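# Free a stuck vial from the autosampler needle

## Task

Remove the vial that came up stuck on the autosampler needle and set it upright in the tray's vacant well, while every other vial stays in its own well and the tray ends fully pushed in; the easily bent needle must finish straight to within 2 degrees, and the glass must never be struck hard or dropped more than a few centimetres.

## Robot and tools

Robot: two UR7e-type arms, left_arm and right_arm, each ending in a two-finger parallel gripper (up to 50 mm between pads) with a wrist camera. A camera mount block on each wrist projects up to 12 cm toward the gripper's -y side and rotates with it; keep it clear of the needle, the tray and the vials. Cameras are cam_high, cam_low, cam_left_wrist and cam_right_wrist, each 896x504.

Frames: the scene frame has its origin at table height midway between the arms, +z up, +x out over the table, and left_arm on the +y side (image sides may not match these names). The left base sits at (+0.064, +0.479, 0) m and the right at (+0.025, -0.492, 0) m, both almost unrotated. Every hand pose, velocity and offset for an arm is in that arm's own base frame. The gripper's fingers point along its +z and close along its x. end_effector_position is the point midway between the pads; the fingertips extend 17.5 mm past it. Printed poses can be off by a few cm.

execute_actions(actions, cameras): actions is a list of actions; each action is a table of up to 15 rows, one row per 1/30 s step, and a short table repeats its last row to fill 15 steps. Every row is one flat list of 18 numbers covering both arms, each in [-1, 1]: left dx, dy, dz, rx, ry, rz, gripper position, force_limit, speed, then the same nine for the right arm. The six pose numbers are an offset, not a pose: they are measured from the arm's Hand target as it stood when that action began (every row counts from that same start, not from the row before), along the arm's base axes. Scale: 1.0 equals 0.6 m for dx/dy/dz and 180 degrees for rx/ry/rz, which together form one rotation vector turning about the Hand target position. Six zeros means no new request for that arm. Gripper numbers are absolute settings: position +1 fully open, about -0.65 pads touching, -1 to grip (closes until blocked); force_limit -1 ≈ 20 N per pad, 0 ≈ 102 N, +1 ≈ 185 N; speed -1 = 20 mm/s, 0 = 85, +1 = 150. Both start at +1. Always resend the gripper values you want kept; a 0 there is a real command. Images appear only if actions is empty or cameras names them (["all"] for every one).

move(target, speed, blend, stop_force, zero, blocking, cameras): target is one 18-number row as above, or a list of up to 15 such rows. All rows are offsets from the Hand targets held at the start of the move, not from the previous row; the grippers travel in straight lines toward them. speed is top path speed in m/s, 0.002 to 3.6 (default 0.25), with rotation capped at twice that in rad/s; one value or one per target. blend (m) rounds corners in a list; 0 stops at each. stop_force (N, 3 to 120, both arms) ends an arm's path when its wrist sensor feels that much push against its motion; the arm then backs to the pose just before and that becomes its Hand target. Use it slowly for gentle contact, not when the gripper rotates, and omit it when moving away from something you press on. zero (default true) re-zeros the sensor before the move. blocking=false returns early and cannot be combined with stop_force. Moves do not avoid obstacles; faster moves lag and overshoot more, and paths near an arm's own base can whip the elbow. The result adds a move: line such as done, off_target, moving, held or fault, plus limits=paced (pose clipped) or limits=held (steps withheld).

wait(seconds 0 to 3600) lets time pass without new commands. stop brakes a running move. zoom_image(camera, region [x0, y0, x1, y1] in pixels, at most 504 by 504) enlarges part of the most recent image from that camera. zero_wrist_force(arm) tares that arm's sensor. read_manual gives licence texts only. finished_scene(scene) ends the scene irreversibly; call it with scene 1 only when the vial stands in its well, the tray is in and the needle is straight.

Results: per arm, end_effector_position (m), quaternion, velocities (left out when joints are still), Hand target (last commanded pose after clipping, the base for later offsets), joint positions and torques, wrist force and torque along the gripper's own axes plus a line with the peak since the last report, motor temperatures, and tool commands. object_status: 0 moving, 1 blocked while opening, 2 blocked while closing (a real grip), 3 reached the commanded position or pads met (usually empty). Opening in mm ≈ (250 - position_measured) × 0.202. A gripper may rest short of its Hand target; send the remaining gap as a new offset.

Limits and hazards: each step the commanded orientation is clipped to within 32 degrees of the measured one. Contact torque over the joint limits (130 N m for shoulder and elbow, 24.3 N m for wrists) or outside force near 150 N freezes an arm for 10 s; so does a wrist drifting 0.9 degrees or a shoulder/elbow 7.5 degrees from its planned path. Commanding even slightly past a firm contact can trigger this. Motors reaching 85 °C brake the arm for 30 to 60 s; MOTOR HOT appears from 70 °C. A clearance check holds back commands that bring the arms too close, but contact between arms can still happen and can fail the task. Avoid striking the glass or the needle, bending the needle, letting the vial fall more than a few cm, and leaving anything off the table. Loose objects may occasionally be nudged by outside pushes.

Each tool is called after "Emit:" by a JSON object that holds its "name" and its "arguments", one argument or row to a line.

## Session

Emit:
{"name": "execute_actions", "arguments": {
  "actions": []
}}

Scene clock: 0.00 s.
left_arm: end_effector_position=(+0.2999, -0.4625, +0.1199) position_measured=3 object_status=3 end_effector_quat_wxyz=(+0.093, +0.842, +0.531, -0.020) | right_arm: end_effector_position=(+0.4439, +0.4872, +0.3745) position_measured=4 object_status=3 end_effector_quat_wxyz=(-0.497, +0.785, -0.209, -0.306)
Joint positions: left_arm=[-1.242 -1.411 2.028 -2.378 -1.566 -0.797] | right_arm=[3.832 -1.915 -1.704 -0.238 2.632 3.304]
Joint velocities: within noise
Joint torques (N m): no reading
Motor temperatures (°C): left_arm=[35 30 27 33 41 41] | right_arm=[38 36 35 43 43 39]
Wrist force (N): no reading
Wrist torque (N m): no reading
Wrist force, peak (N): no reading
Hand target: left_arm +0.2999, -0.4625, +0.1199; +0.093, +0.842, +0.531, -0.020 | right_arm +0.4439, +0.4872, +0.3745; -0.497, +0.785, -0.209, -0.306
Tool commands: left_gripper/position=+1.0 left_gripper/force_limit=+1.0 left_gripper/speed=+1.0 right_gripper/position=+1.0 right_gripper/force_limit=+1.0 right_gripper/speed=+1.0

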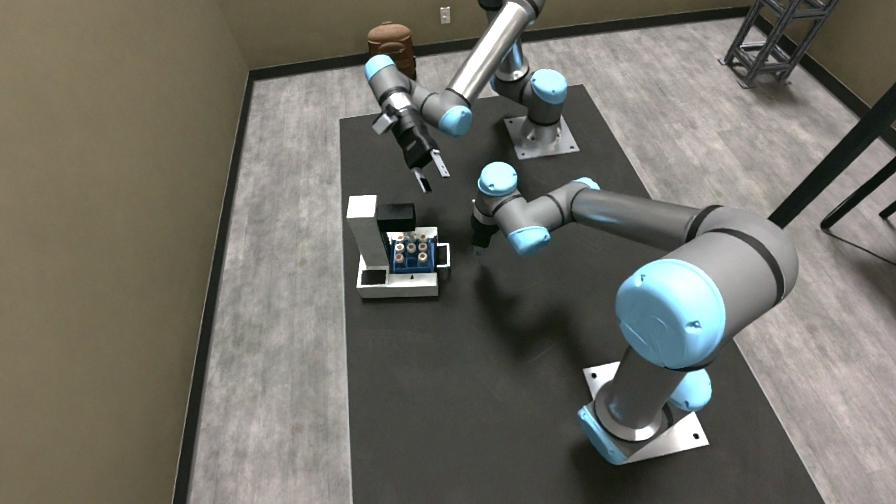

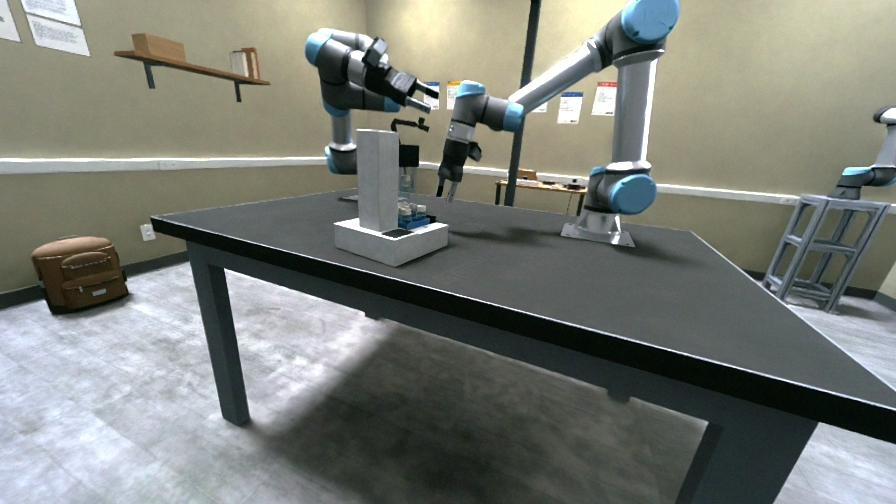

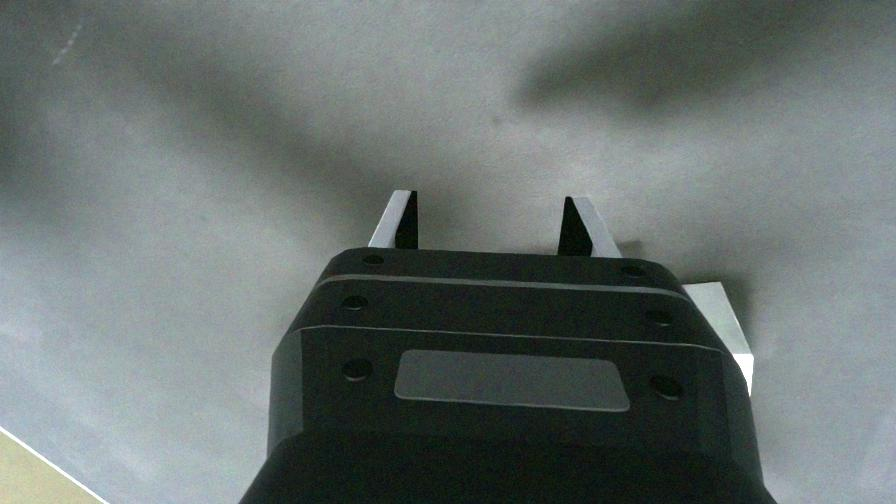

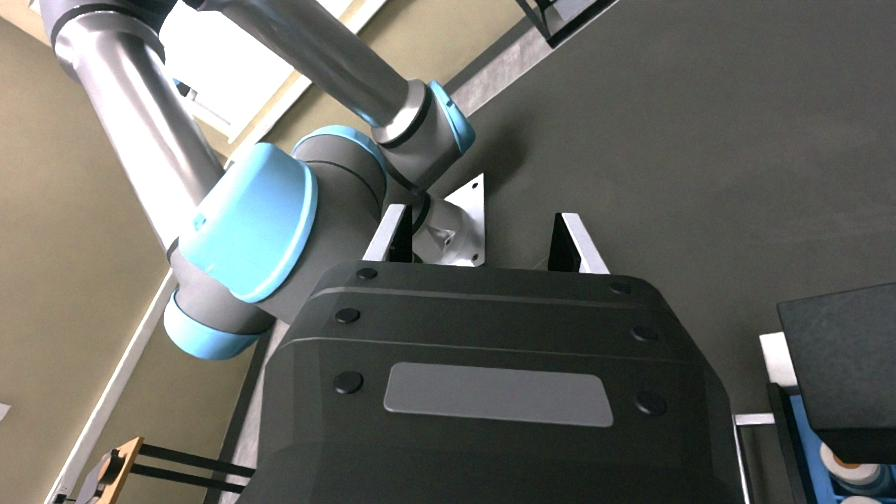

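Emit:
{"name": "zoom_image", "arguments": {
  "camera": "cam_high",
  "region": [330, 180, 470, 310]
}}

Emit:
{"name": "zoom_image", "arguments": {
  "camera": "cam_low",
  "region": [320, 110, 480, 280]
}}

Scaled by 3.600 from the camera's image (finer frame: 1280x720).

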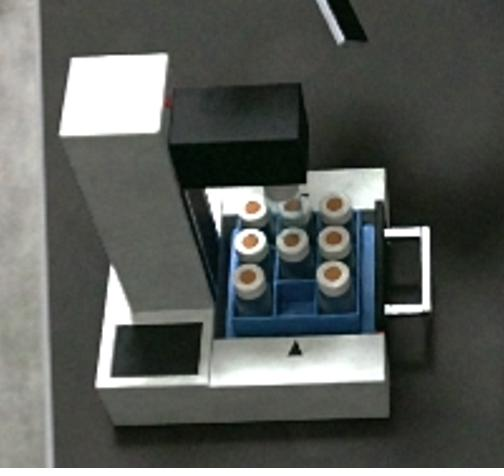

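Scaled by 2.965 from the camera's image (finer frame: 1280x720).

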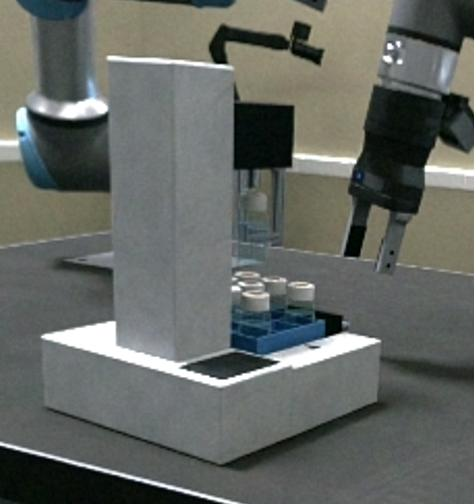

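Emit:
{"name": "move", "arguments": {
  "target": [0,0,0,0,0,0,1,1,1,-0.1,-0.42,0.05,0,0,0,1,1,1]
}}

Emit:
{"name": "move", "arguments": {
  "target": [0,0.217,0.35,-0.453,0.475,0.534,1,1,1,0,0,0,0,0,0,1,1,1],
  "cameras": ["all"]
}}

Scene clock: 5.10 s.
left_arm: end_effector_position=(+0.2999, -0.4625, +0.1199) position_measured=3 object_status=3 end_effector_quat_wxyz=(+0.093, +0.842, +0.531, -0.020) | right_arm: end_effector_position=(+0.3839, +0.2353, +0.4045) position_measured=4 object_status=3 end_effector_quat_wxyz=(-0.496, +0.785, -0.209, -0.306)
Joint positions: left_arm=[-1.242 -1.411 2.028 -2.378 -1.566 -0.797] | right_arm=[3.44 -1.466 -1.932 -1.295 2.816 2.403]
Joint torques (N m): left_arm=[-0.04 -28.09 -20.95 -2.77 0.05 -0.15] | right_arm=[-8.05 35.08 12.83 1.29 4.8 -1.41]
Wrist force (N): left_arm=[-0.2 -0.2 0.2] | right_arm=[-0.3 0.1 -0.3]
Wrist torque (N m): left_arm=[-0.04 0.04 0.00] | right_arm=[0.04 0.03 -0.06]
Wrist force, peak (N): left_arm=[-0.3 -0.2 0.5] | right_arm=[-0.9 2.3 -3.2]
Hand target: left_arm +0.2999, -0.4625, +0.1199; +0.093, +0.842, +0.531, -0.020 | right_arm +0.3839, +0.2352, +0.4045; -0.497, +0.785, -0.209, -0.306
Off the commanded pose: left_arm 0.000 m, 0 deg | right_arm 0.000 m, 0 deg.
move: done

Scene clock: 10.93 s.
left_arm: end_effector_position=(+0.2999, -0.3323, +0.3299) position_measured=3 object_status=3 end_effector_quat_wxyz=(+0.183, -0.183, +0.684, -0.683) | right_arm: end_effector_position=(+0.3839, +0.2352, +0.4045) position_measured=4 object_status=3 end_effector_quat_wxyz=(-0.497, +0.785, -0.209, -0.306)
Joint positions: left_arm=[-1.286 -1.598 2.741 -4.283 -1.333 -3.142] | right_arm=[3.44 -1.466 -1.933 -1.295 2.816 2.403]
Joint torques (N m): left_arm=[-5.17 -5 -17.95 -3.39 1.77 -1.32] | right_arm=[-7.68 35.14 11.58 1.71 5.02 -1.78]
Wrist force (N): left_arm=[-2.5 -0.8 1.8] | right_arm=[-0.1 0.3 -0.2]
Wrist torque (N m): left_arm=[0.24 0.99 0.36] | right_arm=[0.08 0.01 -0.05]
Wrist force, peak (N): left_arm=[-3.2 -1.2 2.2] | right_arm=[-0.2 0.2 -0.9]
Hand target: left_arm +0.2999, -0.3323, +0.3299; +0.182, -0.183, +0.683, -0.683 | right_arm +0.3839, +0.2352, +0.4045; -0.497, +0.785, -0.209, -0.306
Off the commanded pose: left_arm 0.000 m, 0 deg | right_arm 0.000 m, 0 deg.
move: done

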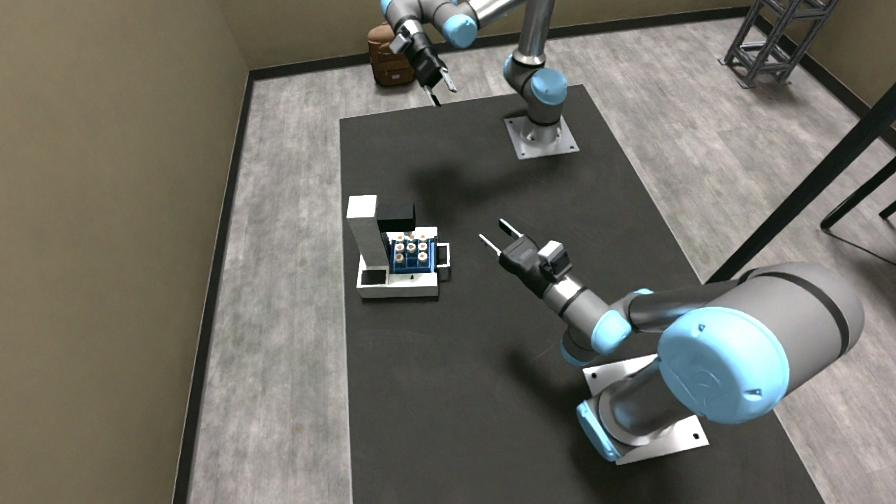

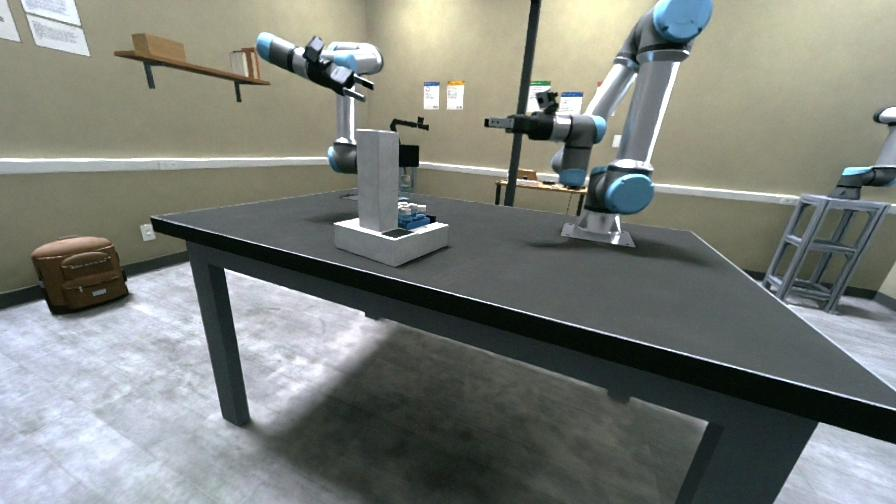

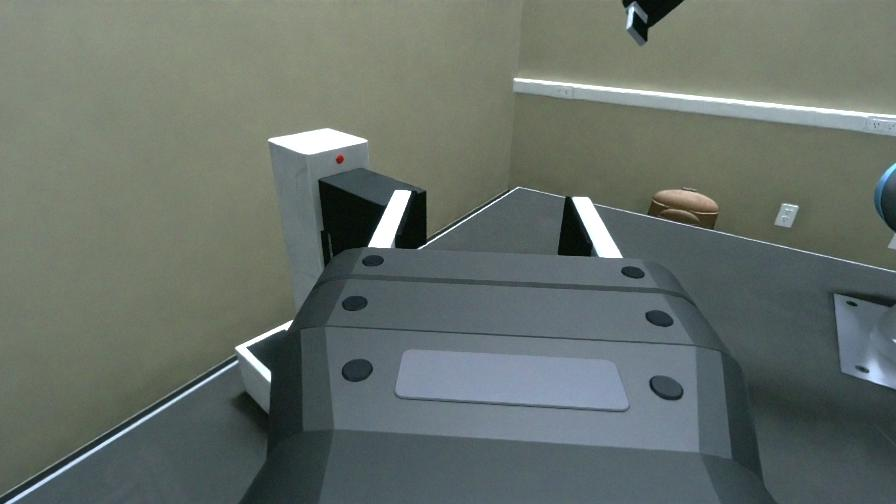

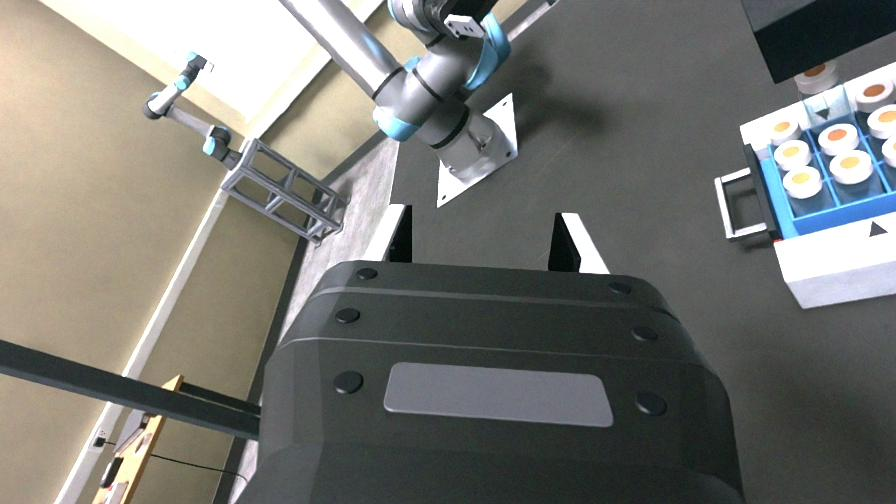

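Emit:
{"name": "zoom_image", "arguments": {
  "camera": "cam_right_wrist",
  "region": [690, 20, 896, 320]
}}

Emit:
{"name": "zoom_image", "arguments": {
  "camera": "cam_high",
  "region": [340, 190, 460, 310]
}}

Scaled by 1.680 from the camera's image (finer frame: 1280x720).

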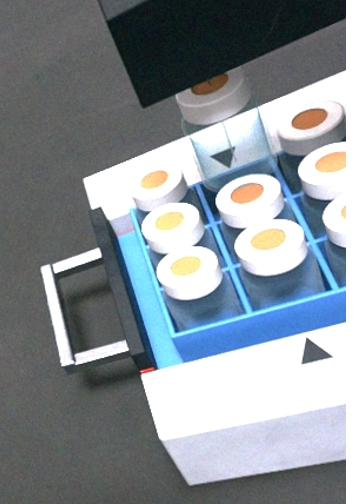

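Scaled by 4.200 from the camera's image (finer frame: 1280x720).

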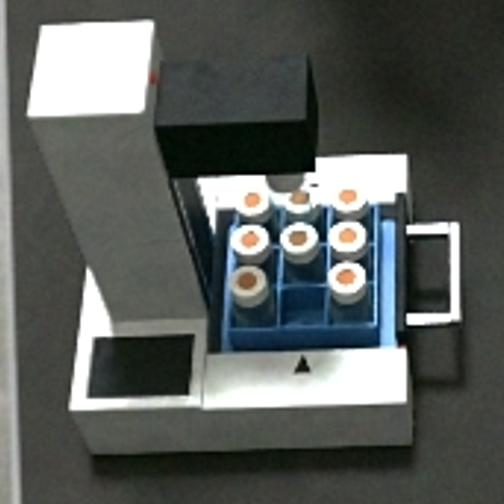

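Emit:
{"name": "move", "arguments": {
  "target": [0.227,0.038,-0.117,0,0,-0.1667,1,1,1,0,0,0,0,0,0,1,1,1],
  "cameras": ["cam_left_wrist","cam_low"]
}}

Emit:
{"name": "zoom_image", "arguments": {
  "camera": "cam_left_wrist",
  "region": [348, 60, 698, 260]
}}

Scene clock: 14.60 s.
left_arm: end_effector_position=(+0.4360, -0.3095, +0.2598) position_measured=3 object_status=3 end_effector_quat_wxyz=(+0.000, +0.000, +0.708, -0.707) end_effector_velocity=(+0.000, +0.000, +0.000) end_effector_angular_velocity=(-0.001, -0.001, -0.005) | right_arm: end_effector_position=(+0.3839, +0.2352, +0.4045) position_measured=4 object_status=3 end_effector_quat_wxyz=(-0.497, +0.785, -0.209, -0.306)
Joint positions: left_arm=[-0.424 -0.963 2.07 -4.246 -2.719 -3.139] | right_arm=[3.44 -1.466 -1.933 -1.295 2.816 2.403]
Joint velocities: left_arm=[0 0.001 -0.003 0.001 -0.005 0] | right_arm=[within noise]
Joint torques (N m): left_arm=[8.17 -27.4 -18.81 0.39 -1.23 -2.65] | right_arm=[-7.67 35.96 11.82 1.99 5.02 -1.65]
Wrist force (N): left_arm=[-2.8 -1.2 2.0] | right_arm=[-0.4 0.0 -0.5]
Wrist torque (N m): left_arm=[0.14 1.01 0.50] | right_arm=[0.03 0.05 -0.05]
Wrist force, peak (N): left_arm=[-5.5 -0.3 1.3] | right_arm=[-0.4 -0.2 -0.8]
Hand target: left_arm +0.4361, -0.3095, +0.2597; +0.000, +0.000, +0.708, -0.707 | right_arm +0.3839, +0.2352, +0.4045; -0.497, +0.785, -0.209, -0.306
Off the commanded pose: left_arm 0.000 m, 0 deg | right_arm 0.000 m, 0 deg.
move: done
Images, in order (width x height): cam_low 896x504, cam_left_wrist 896x504.

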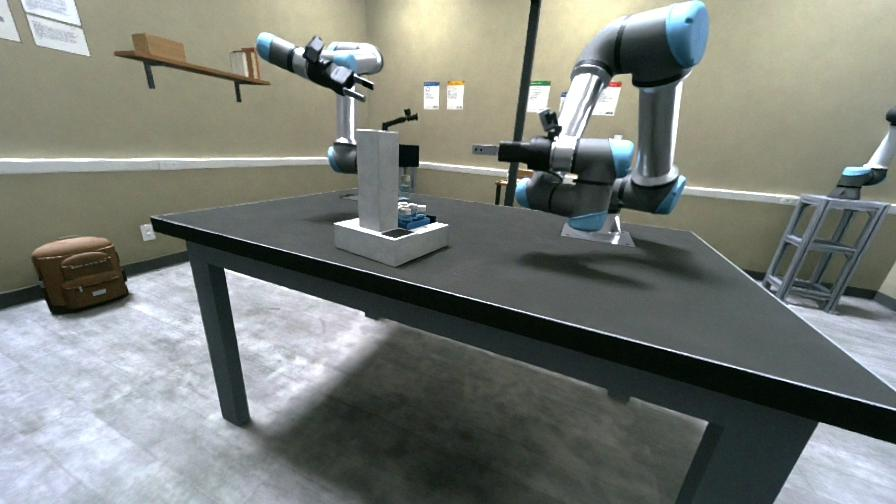

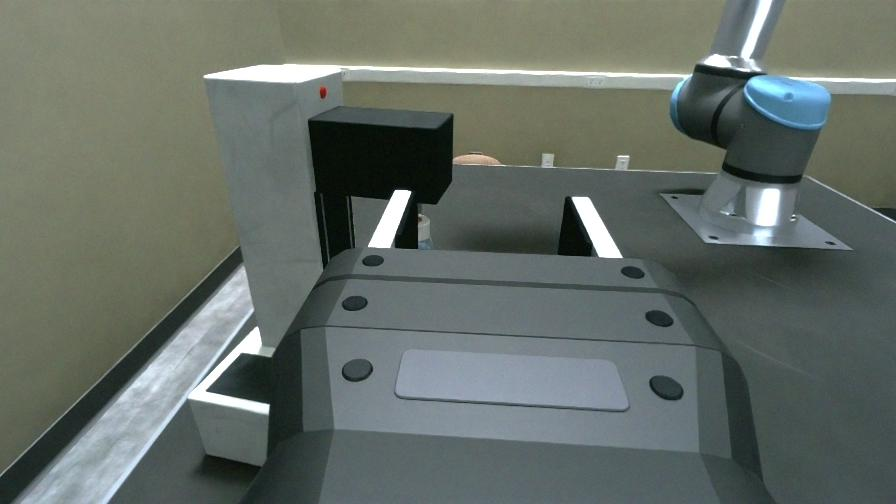

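Scaled by 1.440 from the camera's image (finer frame: 1280x720).

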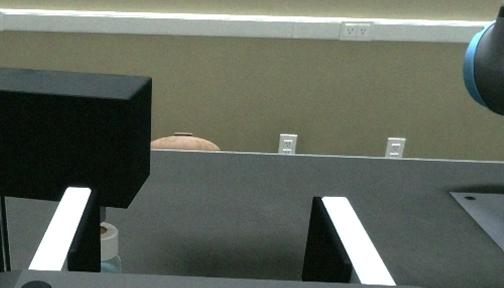

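Emit:
{"name": "move", "arguments": {
  "target": [0.055,0,-0.167,0,0,0,1,1,1,0,0,0,0,0,0,1,1,1],
  "cameras": ["cam_left_wrist","cam_right_wrist"]
}}

Emit:
{"name": "zoom_image", "arguments": {
  "camera": "cam_left_wrist",
  "region": [348, 60, 698, 260]
}}

Emit:
{"name": "zoom_image", "arguments": {
  "camera": "cam_right_wrist",
  "region": [690, 20, 896, 320]
}}

Scene clock: 17.53 s.
left_arm: end_effector_position=(+0.4581, -0.3089, +0.1904) position_measured=3 object_status=3 end_effector_quat_wxyz=(+0.000, +0.000, +0.709, -0.706) | right_arm: end_effector_position=(+0.3839, +0.2352, +0.4045) position_measured=4 object_status=3 end_effector_quat_wxyz=(-0.497, +0.785, -0.209, -0.306)
Joint positions: left_arm=[-0.402 -0.774 1.991 -4.347 -2.739 -3.131] | right_arm=[3.44 -1.466 -1.933 -1.295 2.816 2.403]
Joint torques (N m): left_arm=[-7.14 -38.05 -1.96 1.1 1.53 -0.77] | right_arm=[-7.03 35.5 12.77 2.06 4.92 -1.72]
Wrist force (N): left_arm=[-3.0 -0.5 1.9] | right_arm=[-0.2 0.0 -0.2]
Wrist torque (N m): left_arm=[0.28 1.03 0.41] | right_arm=[0.03 0.02 -0.05]
Wrist force, peak (N): left_arm=[-3.8 20.6 2.1] | right_arm=[-0.1 0.0 -0.8]
Hand target: left_arm +0.4580, -0.3090, +0.1903; +0.000, +0.000, +0.709, -0.706 (not the last commanded pose) | right_arm +0.3839, +0.2352, +0.4045; -0.497, +0.785, -0.209, -0.306
Off the commanded pose: left_arm 0.033 m, 0 deg | right_arm 0.000 m, 0 deg.
move: held (left_arm; a check stopped the path); limits=held
pose unreachable (left arm): on one or more control steps of this call, first in action 0 (counted from 0), this arm could not follow its commanded pose, so it was not sent that pose on those steps. It may still have moved: this result reports where it is.
cause: moving toward the commanded pose would bring two parts of the arm too close to each other (its gripper and another part of the arm, with joints 4 (wrist 1) to 6 (wrist 3) between them, 4 mm apart when it was first held).

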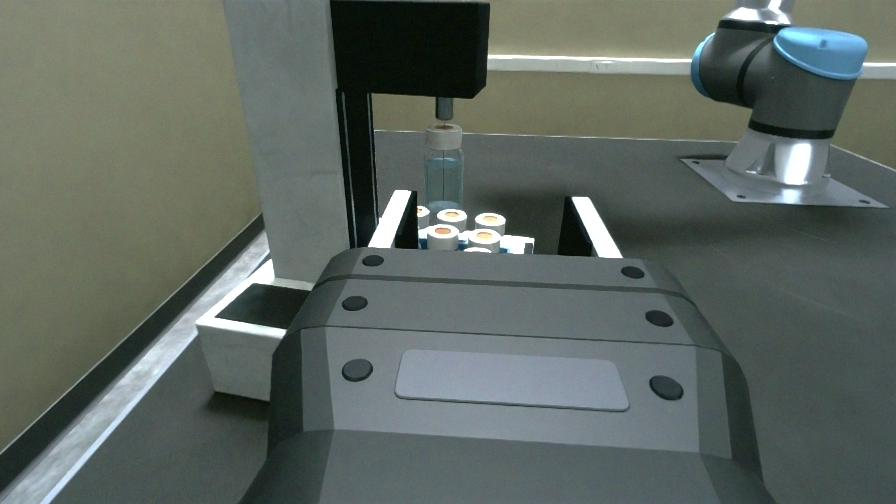

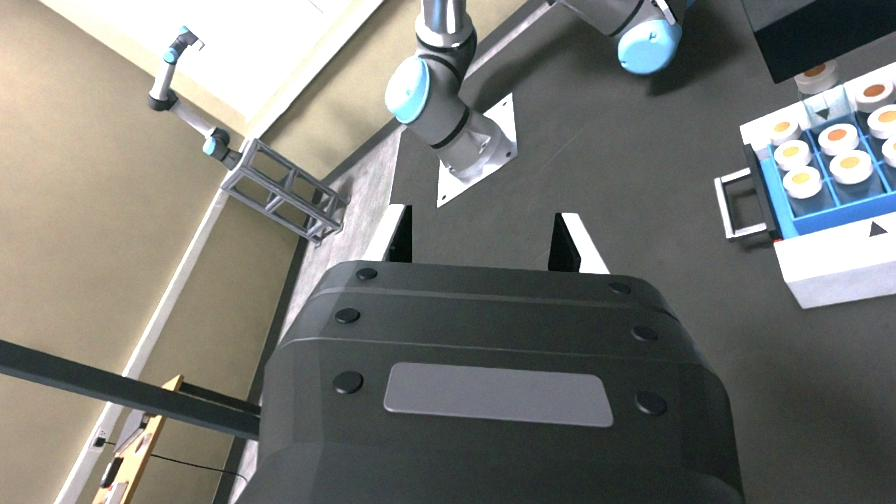

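Scaled by 1.440 from the camera's image (finer frame: 1280x720).

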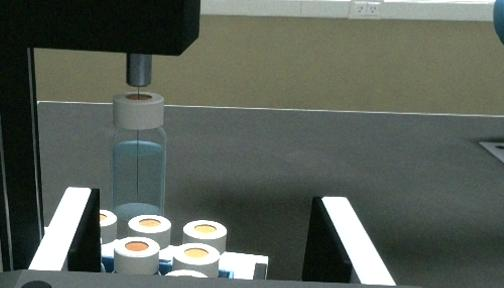

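Scaled by 1.680 from the camera's image (finer frame: 1280x720).

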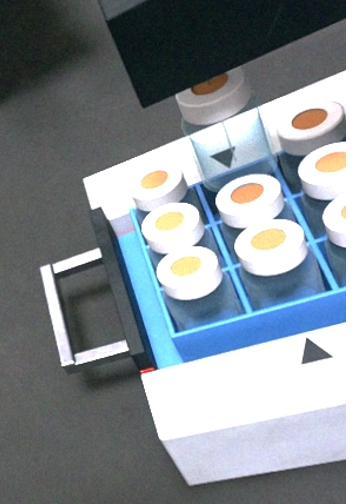

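Emit:
{"name": "move", "arguments": {
  "target": [
    [0,0,0,0,0,0,1,1,1,0,0.1,0,-0.271,0.44,-0.695,1,1,1],
    [0,0,0,0,0,0,1,1,1,0.027,0.402,-0.2575,-0.271,0.44,-0.695,1,1,1]
  ],
  "speed": 0.35,
  "blend": [0.02,0],
  "cameras": ["all"]
}}

Scene clock: 28.50 s.
left_arm: end_effector_position=(+0.4580, -0.3090, +0.1903) position_measured=3 object_status=3 end_effector_quat_wxyz=(+0.000, +0.000, +0.709, -0.706) | right_arm: end_effector_position=(+0.4001, +0.4764, +0.2502) position_measured=4 object_status=3 end_effector_quat_wxyz=(+0.000, +0.000, +1.000, +0.000)
Joint positions: left_arm=[-0.402 -0.774 1.991 -4.347 -2.739 -3.131] | right_arm=[4.229 -1.858 -1.439 -1.415 1.572 5.8]
Joint torques (N m): left_arm=[-10.05 -31.54 -1.98 0.61 1.48 1.82] | right_arm=[-0.1 25.54 13.78 4.31 -2.3 -0.72]
Wrist force (N): left_arm=[-3.0 -1.0 2.0] | right_arm=[0.0 0.5 0.0]
Wrist torque (N m): left_arm=[0.20 1.04 0.41] | right_arm=[0.14 -0.16 -0.05]
Wrist force, peak (N): left_arm=[-3.2 -0.9 2.3] | right_arm=[-0.2 4.0 2.6]
Hand target: left_arm +0.4580, -0.3090, +0.1903; +0.000, +0.000, +0.709, -0.706 | right_arm +0.4001, +0.4764, +0.2500; -0.001, +0.000, +1.000, +0.000
Off the commanded pose: left_arm 0.000 m, 0 deg | right_arm 0.000 m, 0 deg.
move: done

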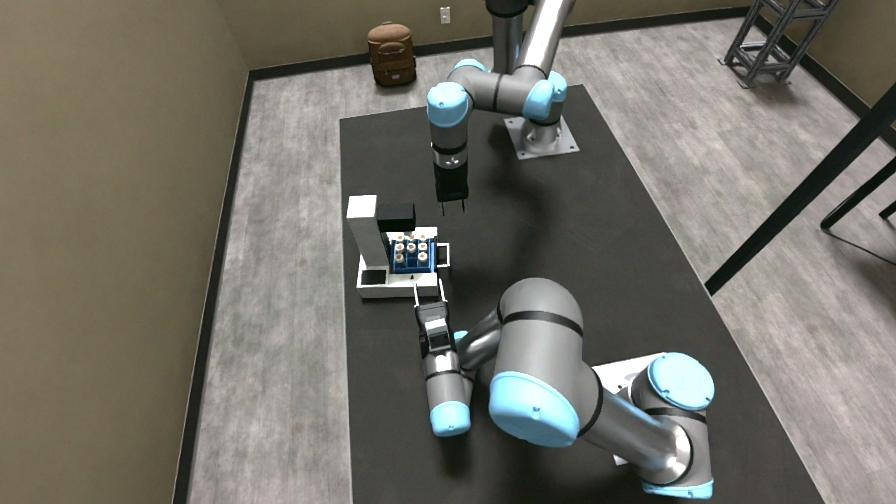

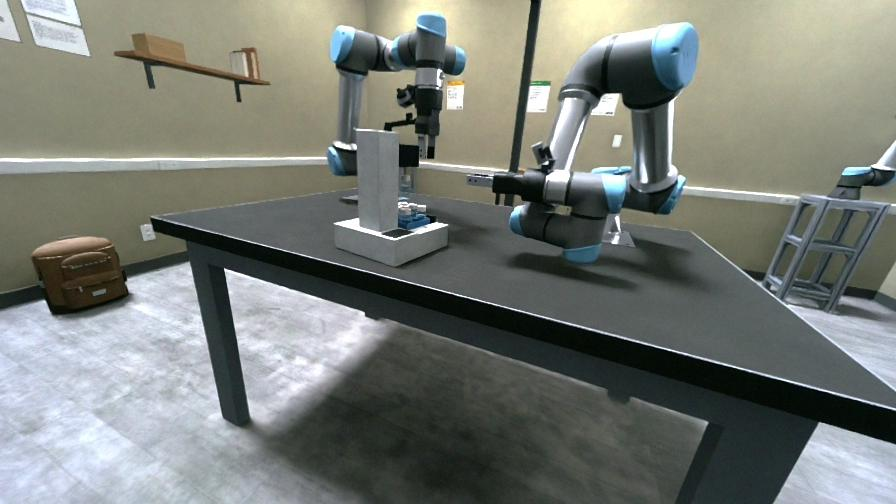

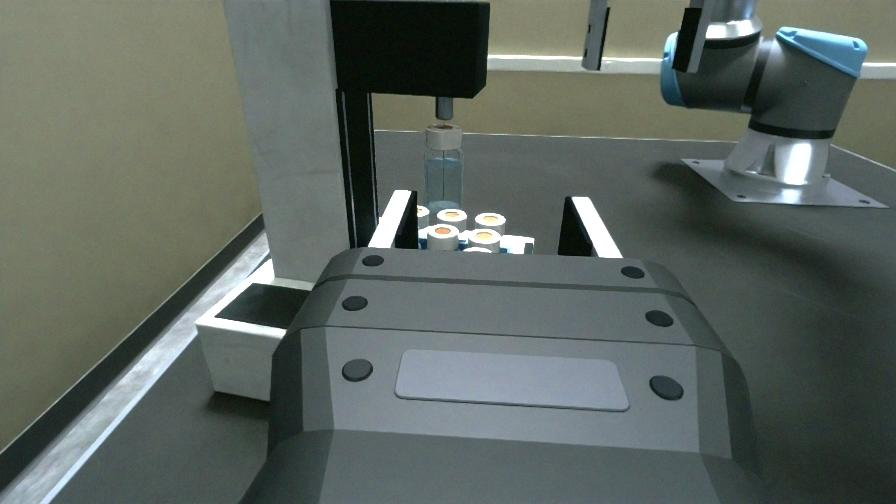

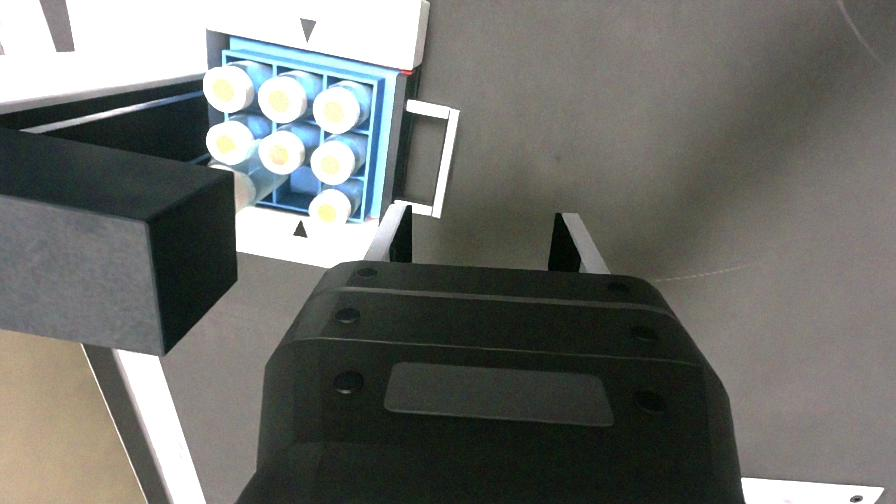

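Emit:
{"name": "zoom_image", "arguments": {
  "camera": "cam_right_wrist",
  "region": [190, 0, 480, 260]
}}

Emit:
{"name": "zoom_image", "arguments": {
  "camera": "cam_left_wrist",
  "region": [380, 80, 560, 260]
}}

Scaled by 1.738 from the camera's image (finer frame: 1280x720).

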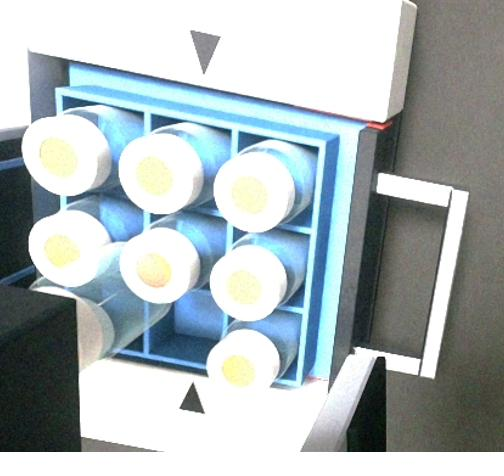

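Scaled by 2.800 from the camera's image (finer frame: 1280x720).

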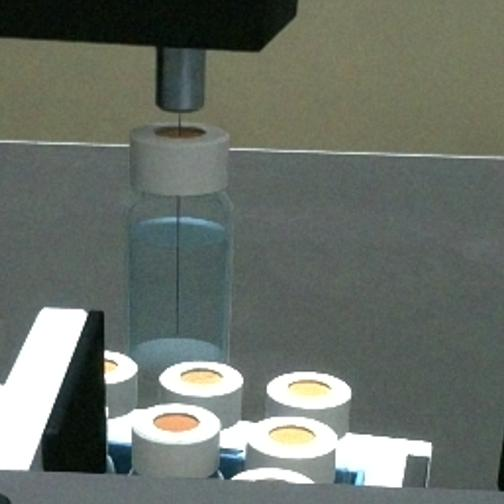

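Emit:
{"name": "move", "arguments": {
  "target": [0,0,0,0,0,0,1,1,1,0.033,0.067,-0.167,0,0,-0.0406,1,1,1],
  "cameras": ["cam_right_wrist"]
}}

Emit:
{"name": "zoom_image", "arguments": {
  "camera": "cam_left_wrist",
  "region": [380, 80, 680, 260]
}}

Scene clock: 34.37 s.
left_arm: end_effector_position=(+0.4580, -0.3090, +0.1903) position_measured=3 object_status=3 end_effector_quat_wxyz=(+0.000, +0.000, +0.709, -0.706) | right_arm: end_effector_position=(+0.4198, +0.5166, +0.1499) position_measured=4 object_status=3 end_effector_quat_wxyz=(-0.001, +0.064, +0.998, +0.000)
Joint positions: left_arm=[-0.402 -0.774 1.991 -4.347 -2.739 -3.131] | right_arm=[4.231 -2.021 -1.476 -1.216 1.572 5.929]
Joint torques (N m): left_arm=[-9.55 -31.28 -3.19 0.19 1.56 2.28] | right_arm=[-2.74 39.99 34.88 4.29 -2.99 0.72]
Wrist force (N): left_arm=[-2.8 -0.8 1.9] | right_arm=[-0.1 0.4 -0.1]
Wrist torque (N m): left_arm=[0.23 1.00 0.41] | right_arm=[0.14 -0.15 -0.05]
Wrist force, peak (N): left_arm=[-3.1 -1.0 2.1] | right_arm=[-0.7 1.5 3.3]
Hand target: left_arm +0.4580, -0.3090, +0.1903; +0.000, +0.000, +0.709, -0.706 | right_arm +0.4199, +0.5166, +0.1498; -0.001, +0.064, +0.998, +0.000
Off the commanded pose: left_arm 0.000 m, 0 deg | right_arm 0.000 m, 0 deg.
move: done

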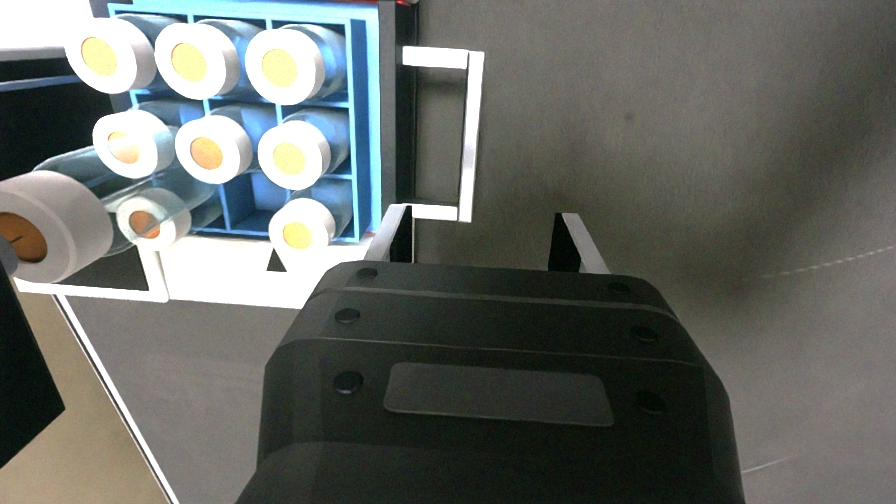

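This scene's latest camera images include none from cam_left_wrist. They are from: cam_right_wrist. cam_left_wrist's image comes with the result of a call that names it in "cameras".

Emit:
{"name": "move", "arguments": {
  "target": [0,0,0,0,0,0,1,1,1,0.0045,-0.019,-0.075,0,0,0,-0.12,1,0],
  "cameras": ["cam_right_wrist","cam_left_wrist"]
}}

Emit:
{"name": "zoom_image", "arguments": {
  "camera": "cam_right_wrist",
  "region": [340, 60, 640, 280]
}}

Scene clock: 36.40 s.
left_arm: end_effector_position=(+0.4580, -0.3090, +0.1903) position_measured=3 object_status=3 end_effector_quat_wxyz=(+0.000, +0.000, +0.709, -0.706) | right_arm: end_effector_position=(+0.4227, +0.5053, +0.1049) position_measured=171 object_status=3 end_effector_quat_wxyz=(-0.001, +0.064, +0.998, +0.000)
Joint positions: left_arm=[-0.402 -0.774 1.991 -4.347 -2.739 -3.131] | right_arm=[4.219 -2.048 -1.56 -1.105 1.572 5.917]
Joint torques (N m): left_arm=[-10.13 -31.26 -3.31 0.05 1.43 2.22] | right_arm=[7.75 58.12 13.91 4.37 -2.06 1.85]
Wrist force (N): left_arm=[-2.8 -0.9 1.9] | right_arm=[-0.2 0.6 0.2]
Wrist torque (N m): left_arm=[0.22 1.00 0.41] | right_arm=[0.16 -0.15 -0.08]
Wrist force, peak (N): left_arm=[-3.1 -0.8 2.1] | right_arm=[0.2 2.1 -3.3]
Hand target: left_arm +0.4580, -0.3090, +0.1903; +0.000, +0.000, +0.709, -0.706 | right_arm +0.4226, +0.5052, +0.1048; -0.001, +0.064, +0.998, +0.000
Off the commanded pose: left_arm 0.000 m, 0 deg | right_arm 0.000 m, 0 deg.
move: done
Images, in order (width x height): cam_left_wrist 896x504, cam_right_wrist 896x504.

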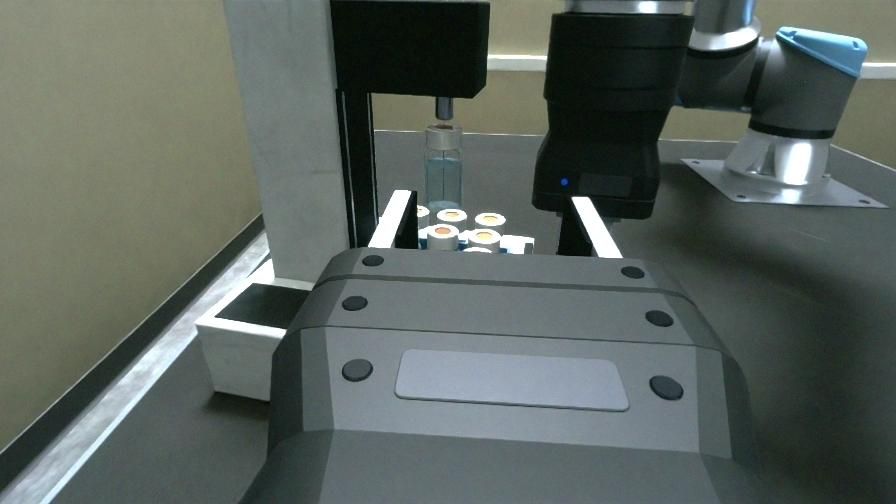

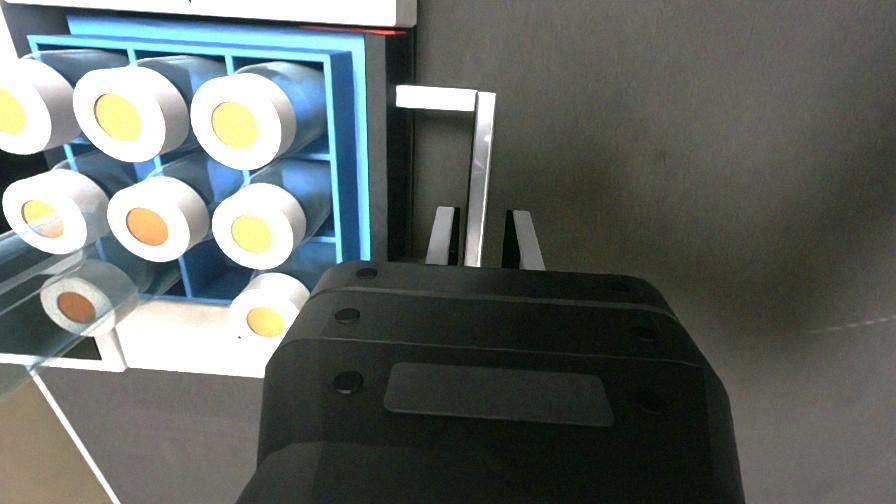

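Scaled by 1.680 from the camera's image (finer frame: 1280x720).

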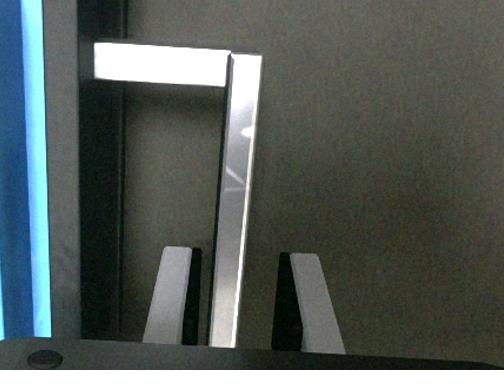

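Emit:
{"name": "move", "arguments": {
  "target": [0,0,0,0,0,0,1,1,1,0,0,-0.045,0,0,0,-0.12,1,0],
  "speed": 0.05,
  "stop_force": 8,
  "cameras": ["cam_right_wrist"]
}}

Emit:
{"name": "zoom_image", "arguments": {
  "camera": "cam_right_wrist",
  "region": [340, 60, 640, 280]
}}

Scene clock: 38.60 s.
left_arm: end_effector_position=(+0.4580, -0.3090, +0.1903) position_measured=3 object_status=3 end_effector_quat_wxyz=(+0.000, +0.000, +0.709, -0.706) | right_arm: end_effector_position=(+0.4226, +0.5052, +0.0778) position_measured=171 object_status=3 end_effector_quat_wxyz=(-0.001, +0.064, +0.998, +0.000)
Joint positions: left_arm=[-0.402 -0.774 1.991 -4.347 -2.739 -3.131] | right_arm=[4.219 -2.078 -1.591 -1.044 1.572 5.917]
Joint torques (N m): left_arm=[-9.95 -31.31 -3.4 -0.13 1.47 2.23] | right_arm=[6.14 60.26 35.68 4.05 -1.49 1.62]
Wrist force (N): left_arm=[-3.0 -0.8 1.7] | right_arm=[-0.2 0.7 0.1]
Wrist torque (N m): left_arm=[0.23 1.04 0.40] | right_arm=[0.15 -0.15 -0.07]
Wrist force, peak (N): left_arm=[-3.2 -0.8 2.0] | right_arm=[-0.2 0.5 -1.4]
Hand target: left_arm +0.4580, -0.3090, +0.1903; +0.000, +0.000, +0.709, -0.706 | right_arm +0.4226, +0.5052, +0.0778; -0.001, +0.064, +0.998, +0.000
Off the commanded pose: left_arm 0.000 m, 0 deg | right_arm 0.000 m, 0 deg.
move: done

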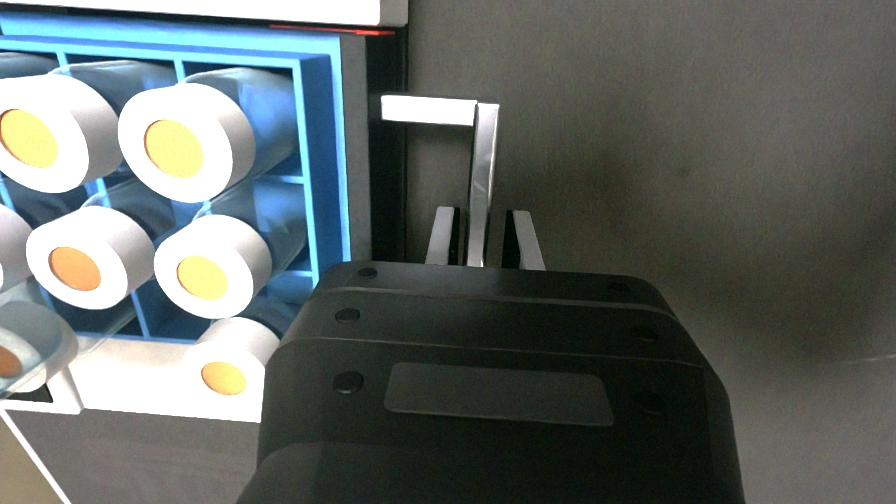

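Scaled by 1.680 from the camera's image (finer frame: 1280x720).

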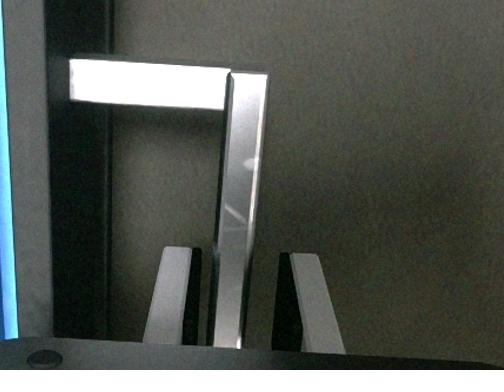

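Emit:
{"name": "move", "arguments": {
  "target": [0,0,0,0,0,0,1,1,1,-0.001,0,-0.030,0,0,0,-0.12,1,0],
  "speed": 0.05,
  "stop_force": 8,
  "cameras": ["cam_right_wrist"]
}}

Emit:
{"name": "zoom_image", "arguments": {
  "camera": "cam_right_wrist",
  "region": [340, 60, 640, 280]
}}

Scene clock: 40.60 s.
left_arm: end_effector_position=(+0.4580, -0.3090, +0.1903) position_measured=3 object_status=3 end_effector_quat_wxyz=(+0.000, +0.000, +0.709, -0.706) | right_arm: end_effector_position=(+0.4220, +0.5053, +0.0598) position_measured=171 object_status=3 end_effector_quat_wxyz=(-0.001, +0.064, +0.998, +0.000)
Joint positions: left_arm=[-0.402 -0.774 1.991 -4.347 -2.739 -3.131] | right_arm=[4.22 -2.099 -1.61 -1.004 1.572 5.918]
Joint torques (N m): left_arm=[-10.17 -31.12 -3.3 -0.27 1.46 2.2] | right_arm=[1.11 60.9 34.76 2.62 -0.91 0.53]
Wrist force (N): left_arm=[-3.0 -0.9 1.8] | right_arm=[0.0 0.5 -0.3]
Wrist torque (N m): left_arm=[0.22 1.04 0.41] | right_arm=[0.12 -0.19 -0.12]
Wrist force, peak (N): left_arm=[-3.3 -0.9 1.7] | right_arm=[-0.2 1.0 -1.2]
Hand target: left_arm +0.4580, -0.3090, +0.1903; +0.000, +0.000, +0.709, -0.706 | right_arm +0.4220, +0.5052, +0.0598; -0.001, +0.064, +0.998, +0.000
Off the commanded pose: left_arm 0.000 m, 0 deg | right_arm 0.000 m, 0 deg.
move: done

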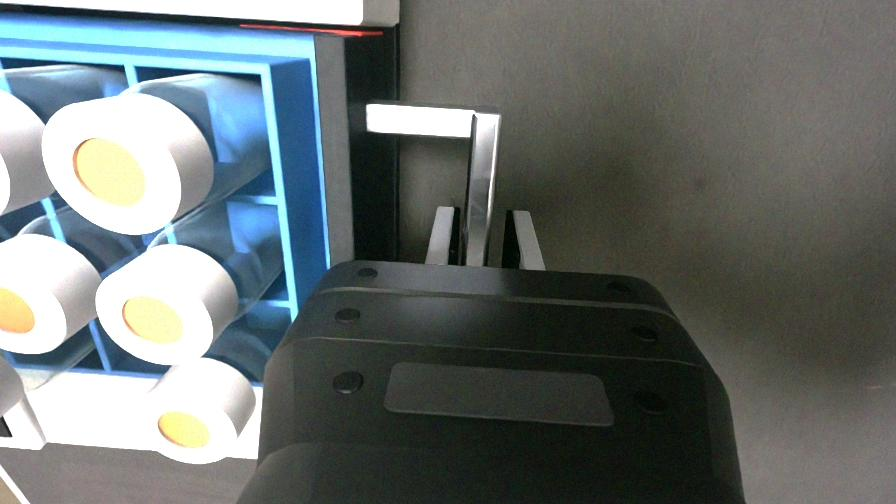

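Scaled by 1.680 from the camera's image (finer frame: 1280x720).

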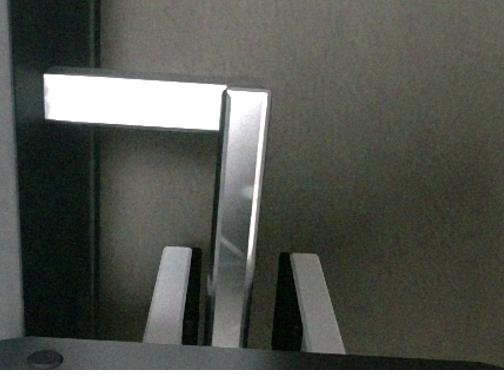

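Emit:
{"name": "move", "arguments": {
  "target": [
    [0,0,0,0,0,0,1,1,1,0,0,-0.014,0,0,0,-0.12,-0.8,-0.9],
    [0,0,0,0,0,0,1,1,1,0,0,-0.014,0,0,0,-1,-0.8,-0.9]
  ],
  "speed": 0.05,
  "cameras": ["cam_right_wrist"]
}}

Scene clock: 42.00 s.
left_arm: end_effector_position=(+0.4580, -0.3090, +0.1903) position_measured=3 object_status=3 end_effector_quat_wxyz=(+0.000, +0.000, +0.709, -0.706) | right_arm: end_effector_position=(+0.4220, +0.5052, +0.0514) position_measured=212 object_status=2 end_effector_quat_wxyz=(-0.001, +0.064, +0.998, +0.000)
Joint positions: left_arm=[-0.402 -0.774 1.991 -4.347 -2.739 -3.131] | right_arm=[4.22 -2.11 -1.617 -0.985 1.572 5.918]
Joint torques (N m): left_arm=[-9.71 -31.81 -3.42 -0.37 1.49 2.18] | right_arm=[-1.94 63.52 35.96 3.75 -0.56 -1.59]
Wrist force (N): left_arm=[-3.1 -0.8 2.0] | right_arm=[-3.8 -0.4 4.2]
Wrist torque (N m): left_arm=[0.24 1.05 0.41] | right_arm=[0.15 -0.09 0.34]
Wrist force, peak (N): left_arm=[-3.2 -0.8 1.9] | right_arm=[-4.6 0.8 3.2]
Hand target: left_arm +0.4580, -0.3090, +0.1903; +0.000, +0.000, +0.709, -0.706 | right_arm +0.4220, +0.5052, +0.0514; -0.001, +0.064, +0.998, +0.000
Off the commanded pose: left_arm 0.000 m, 0 deg | right_arm 0.000 m, 0 deg.
move: done

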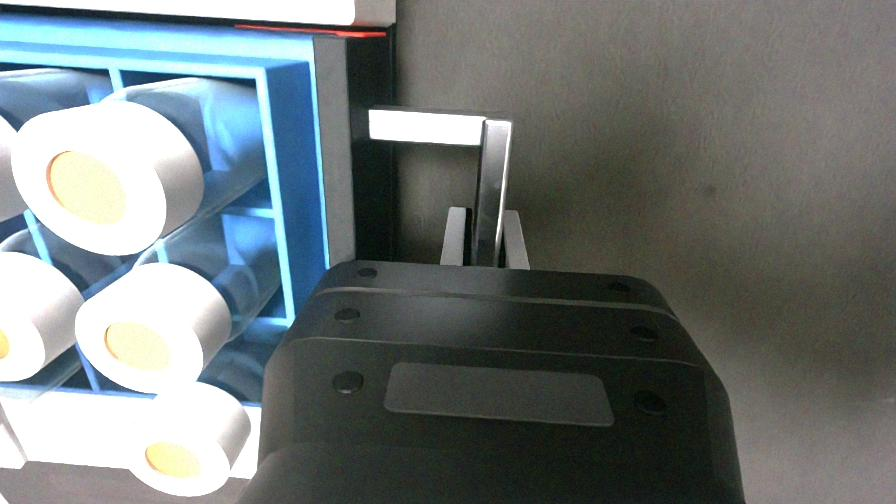

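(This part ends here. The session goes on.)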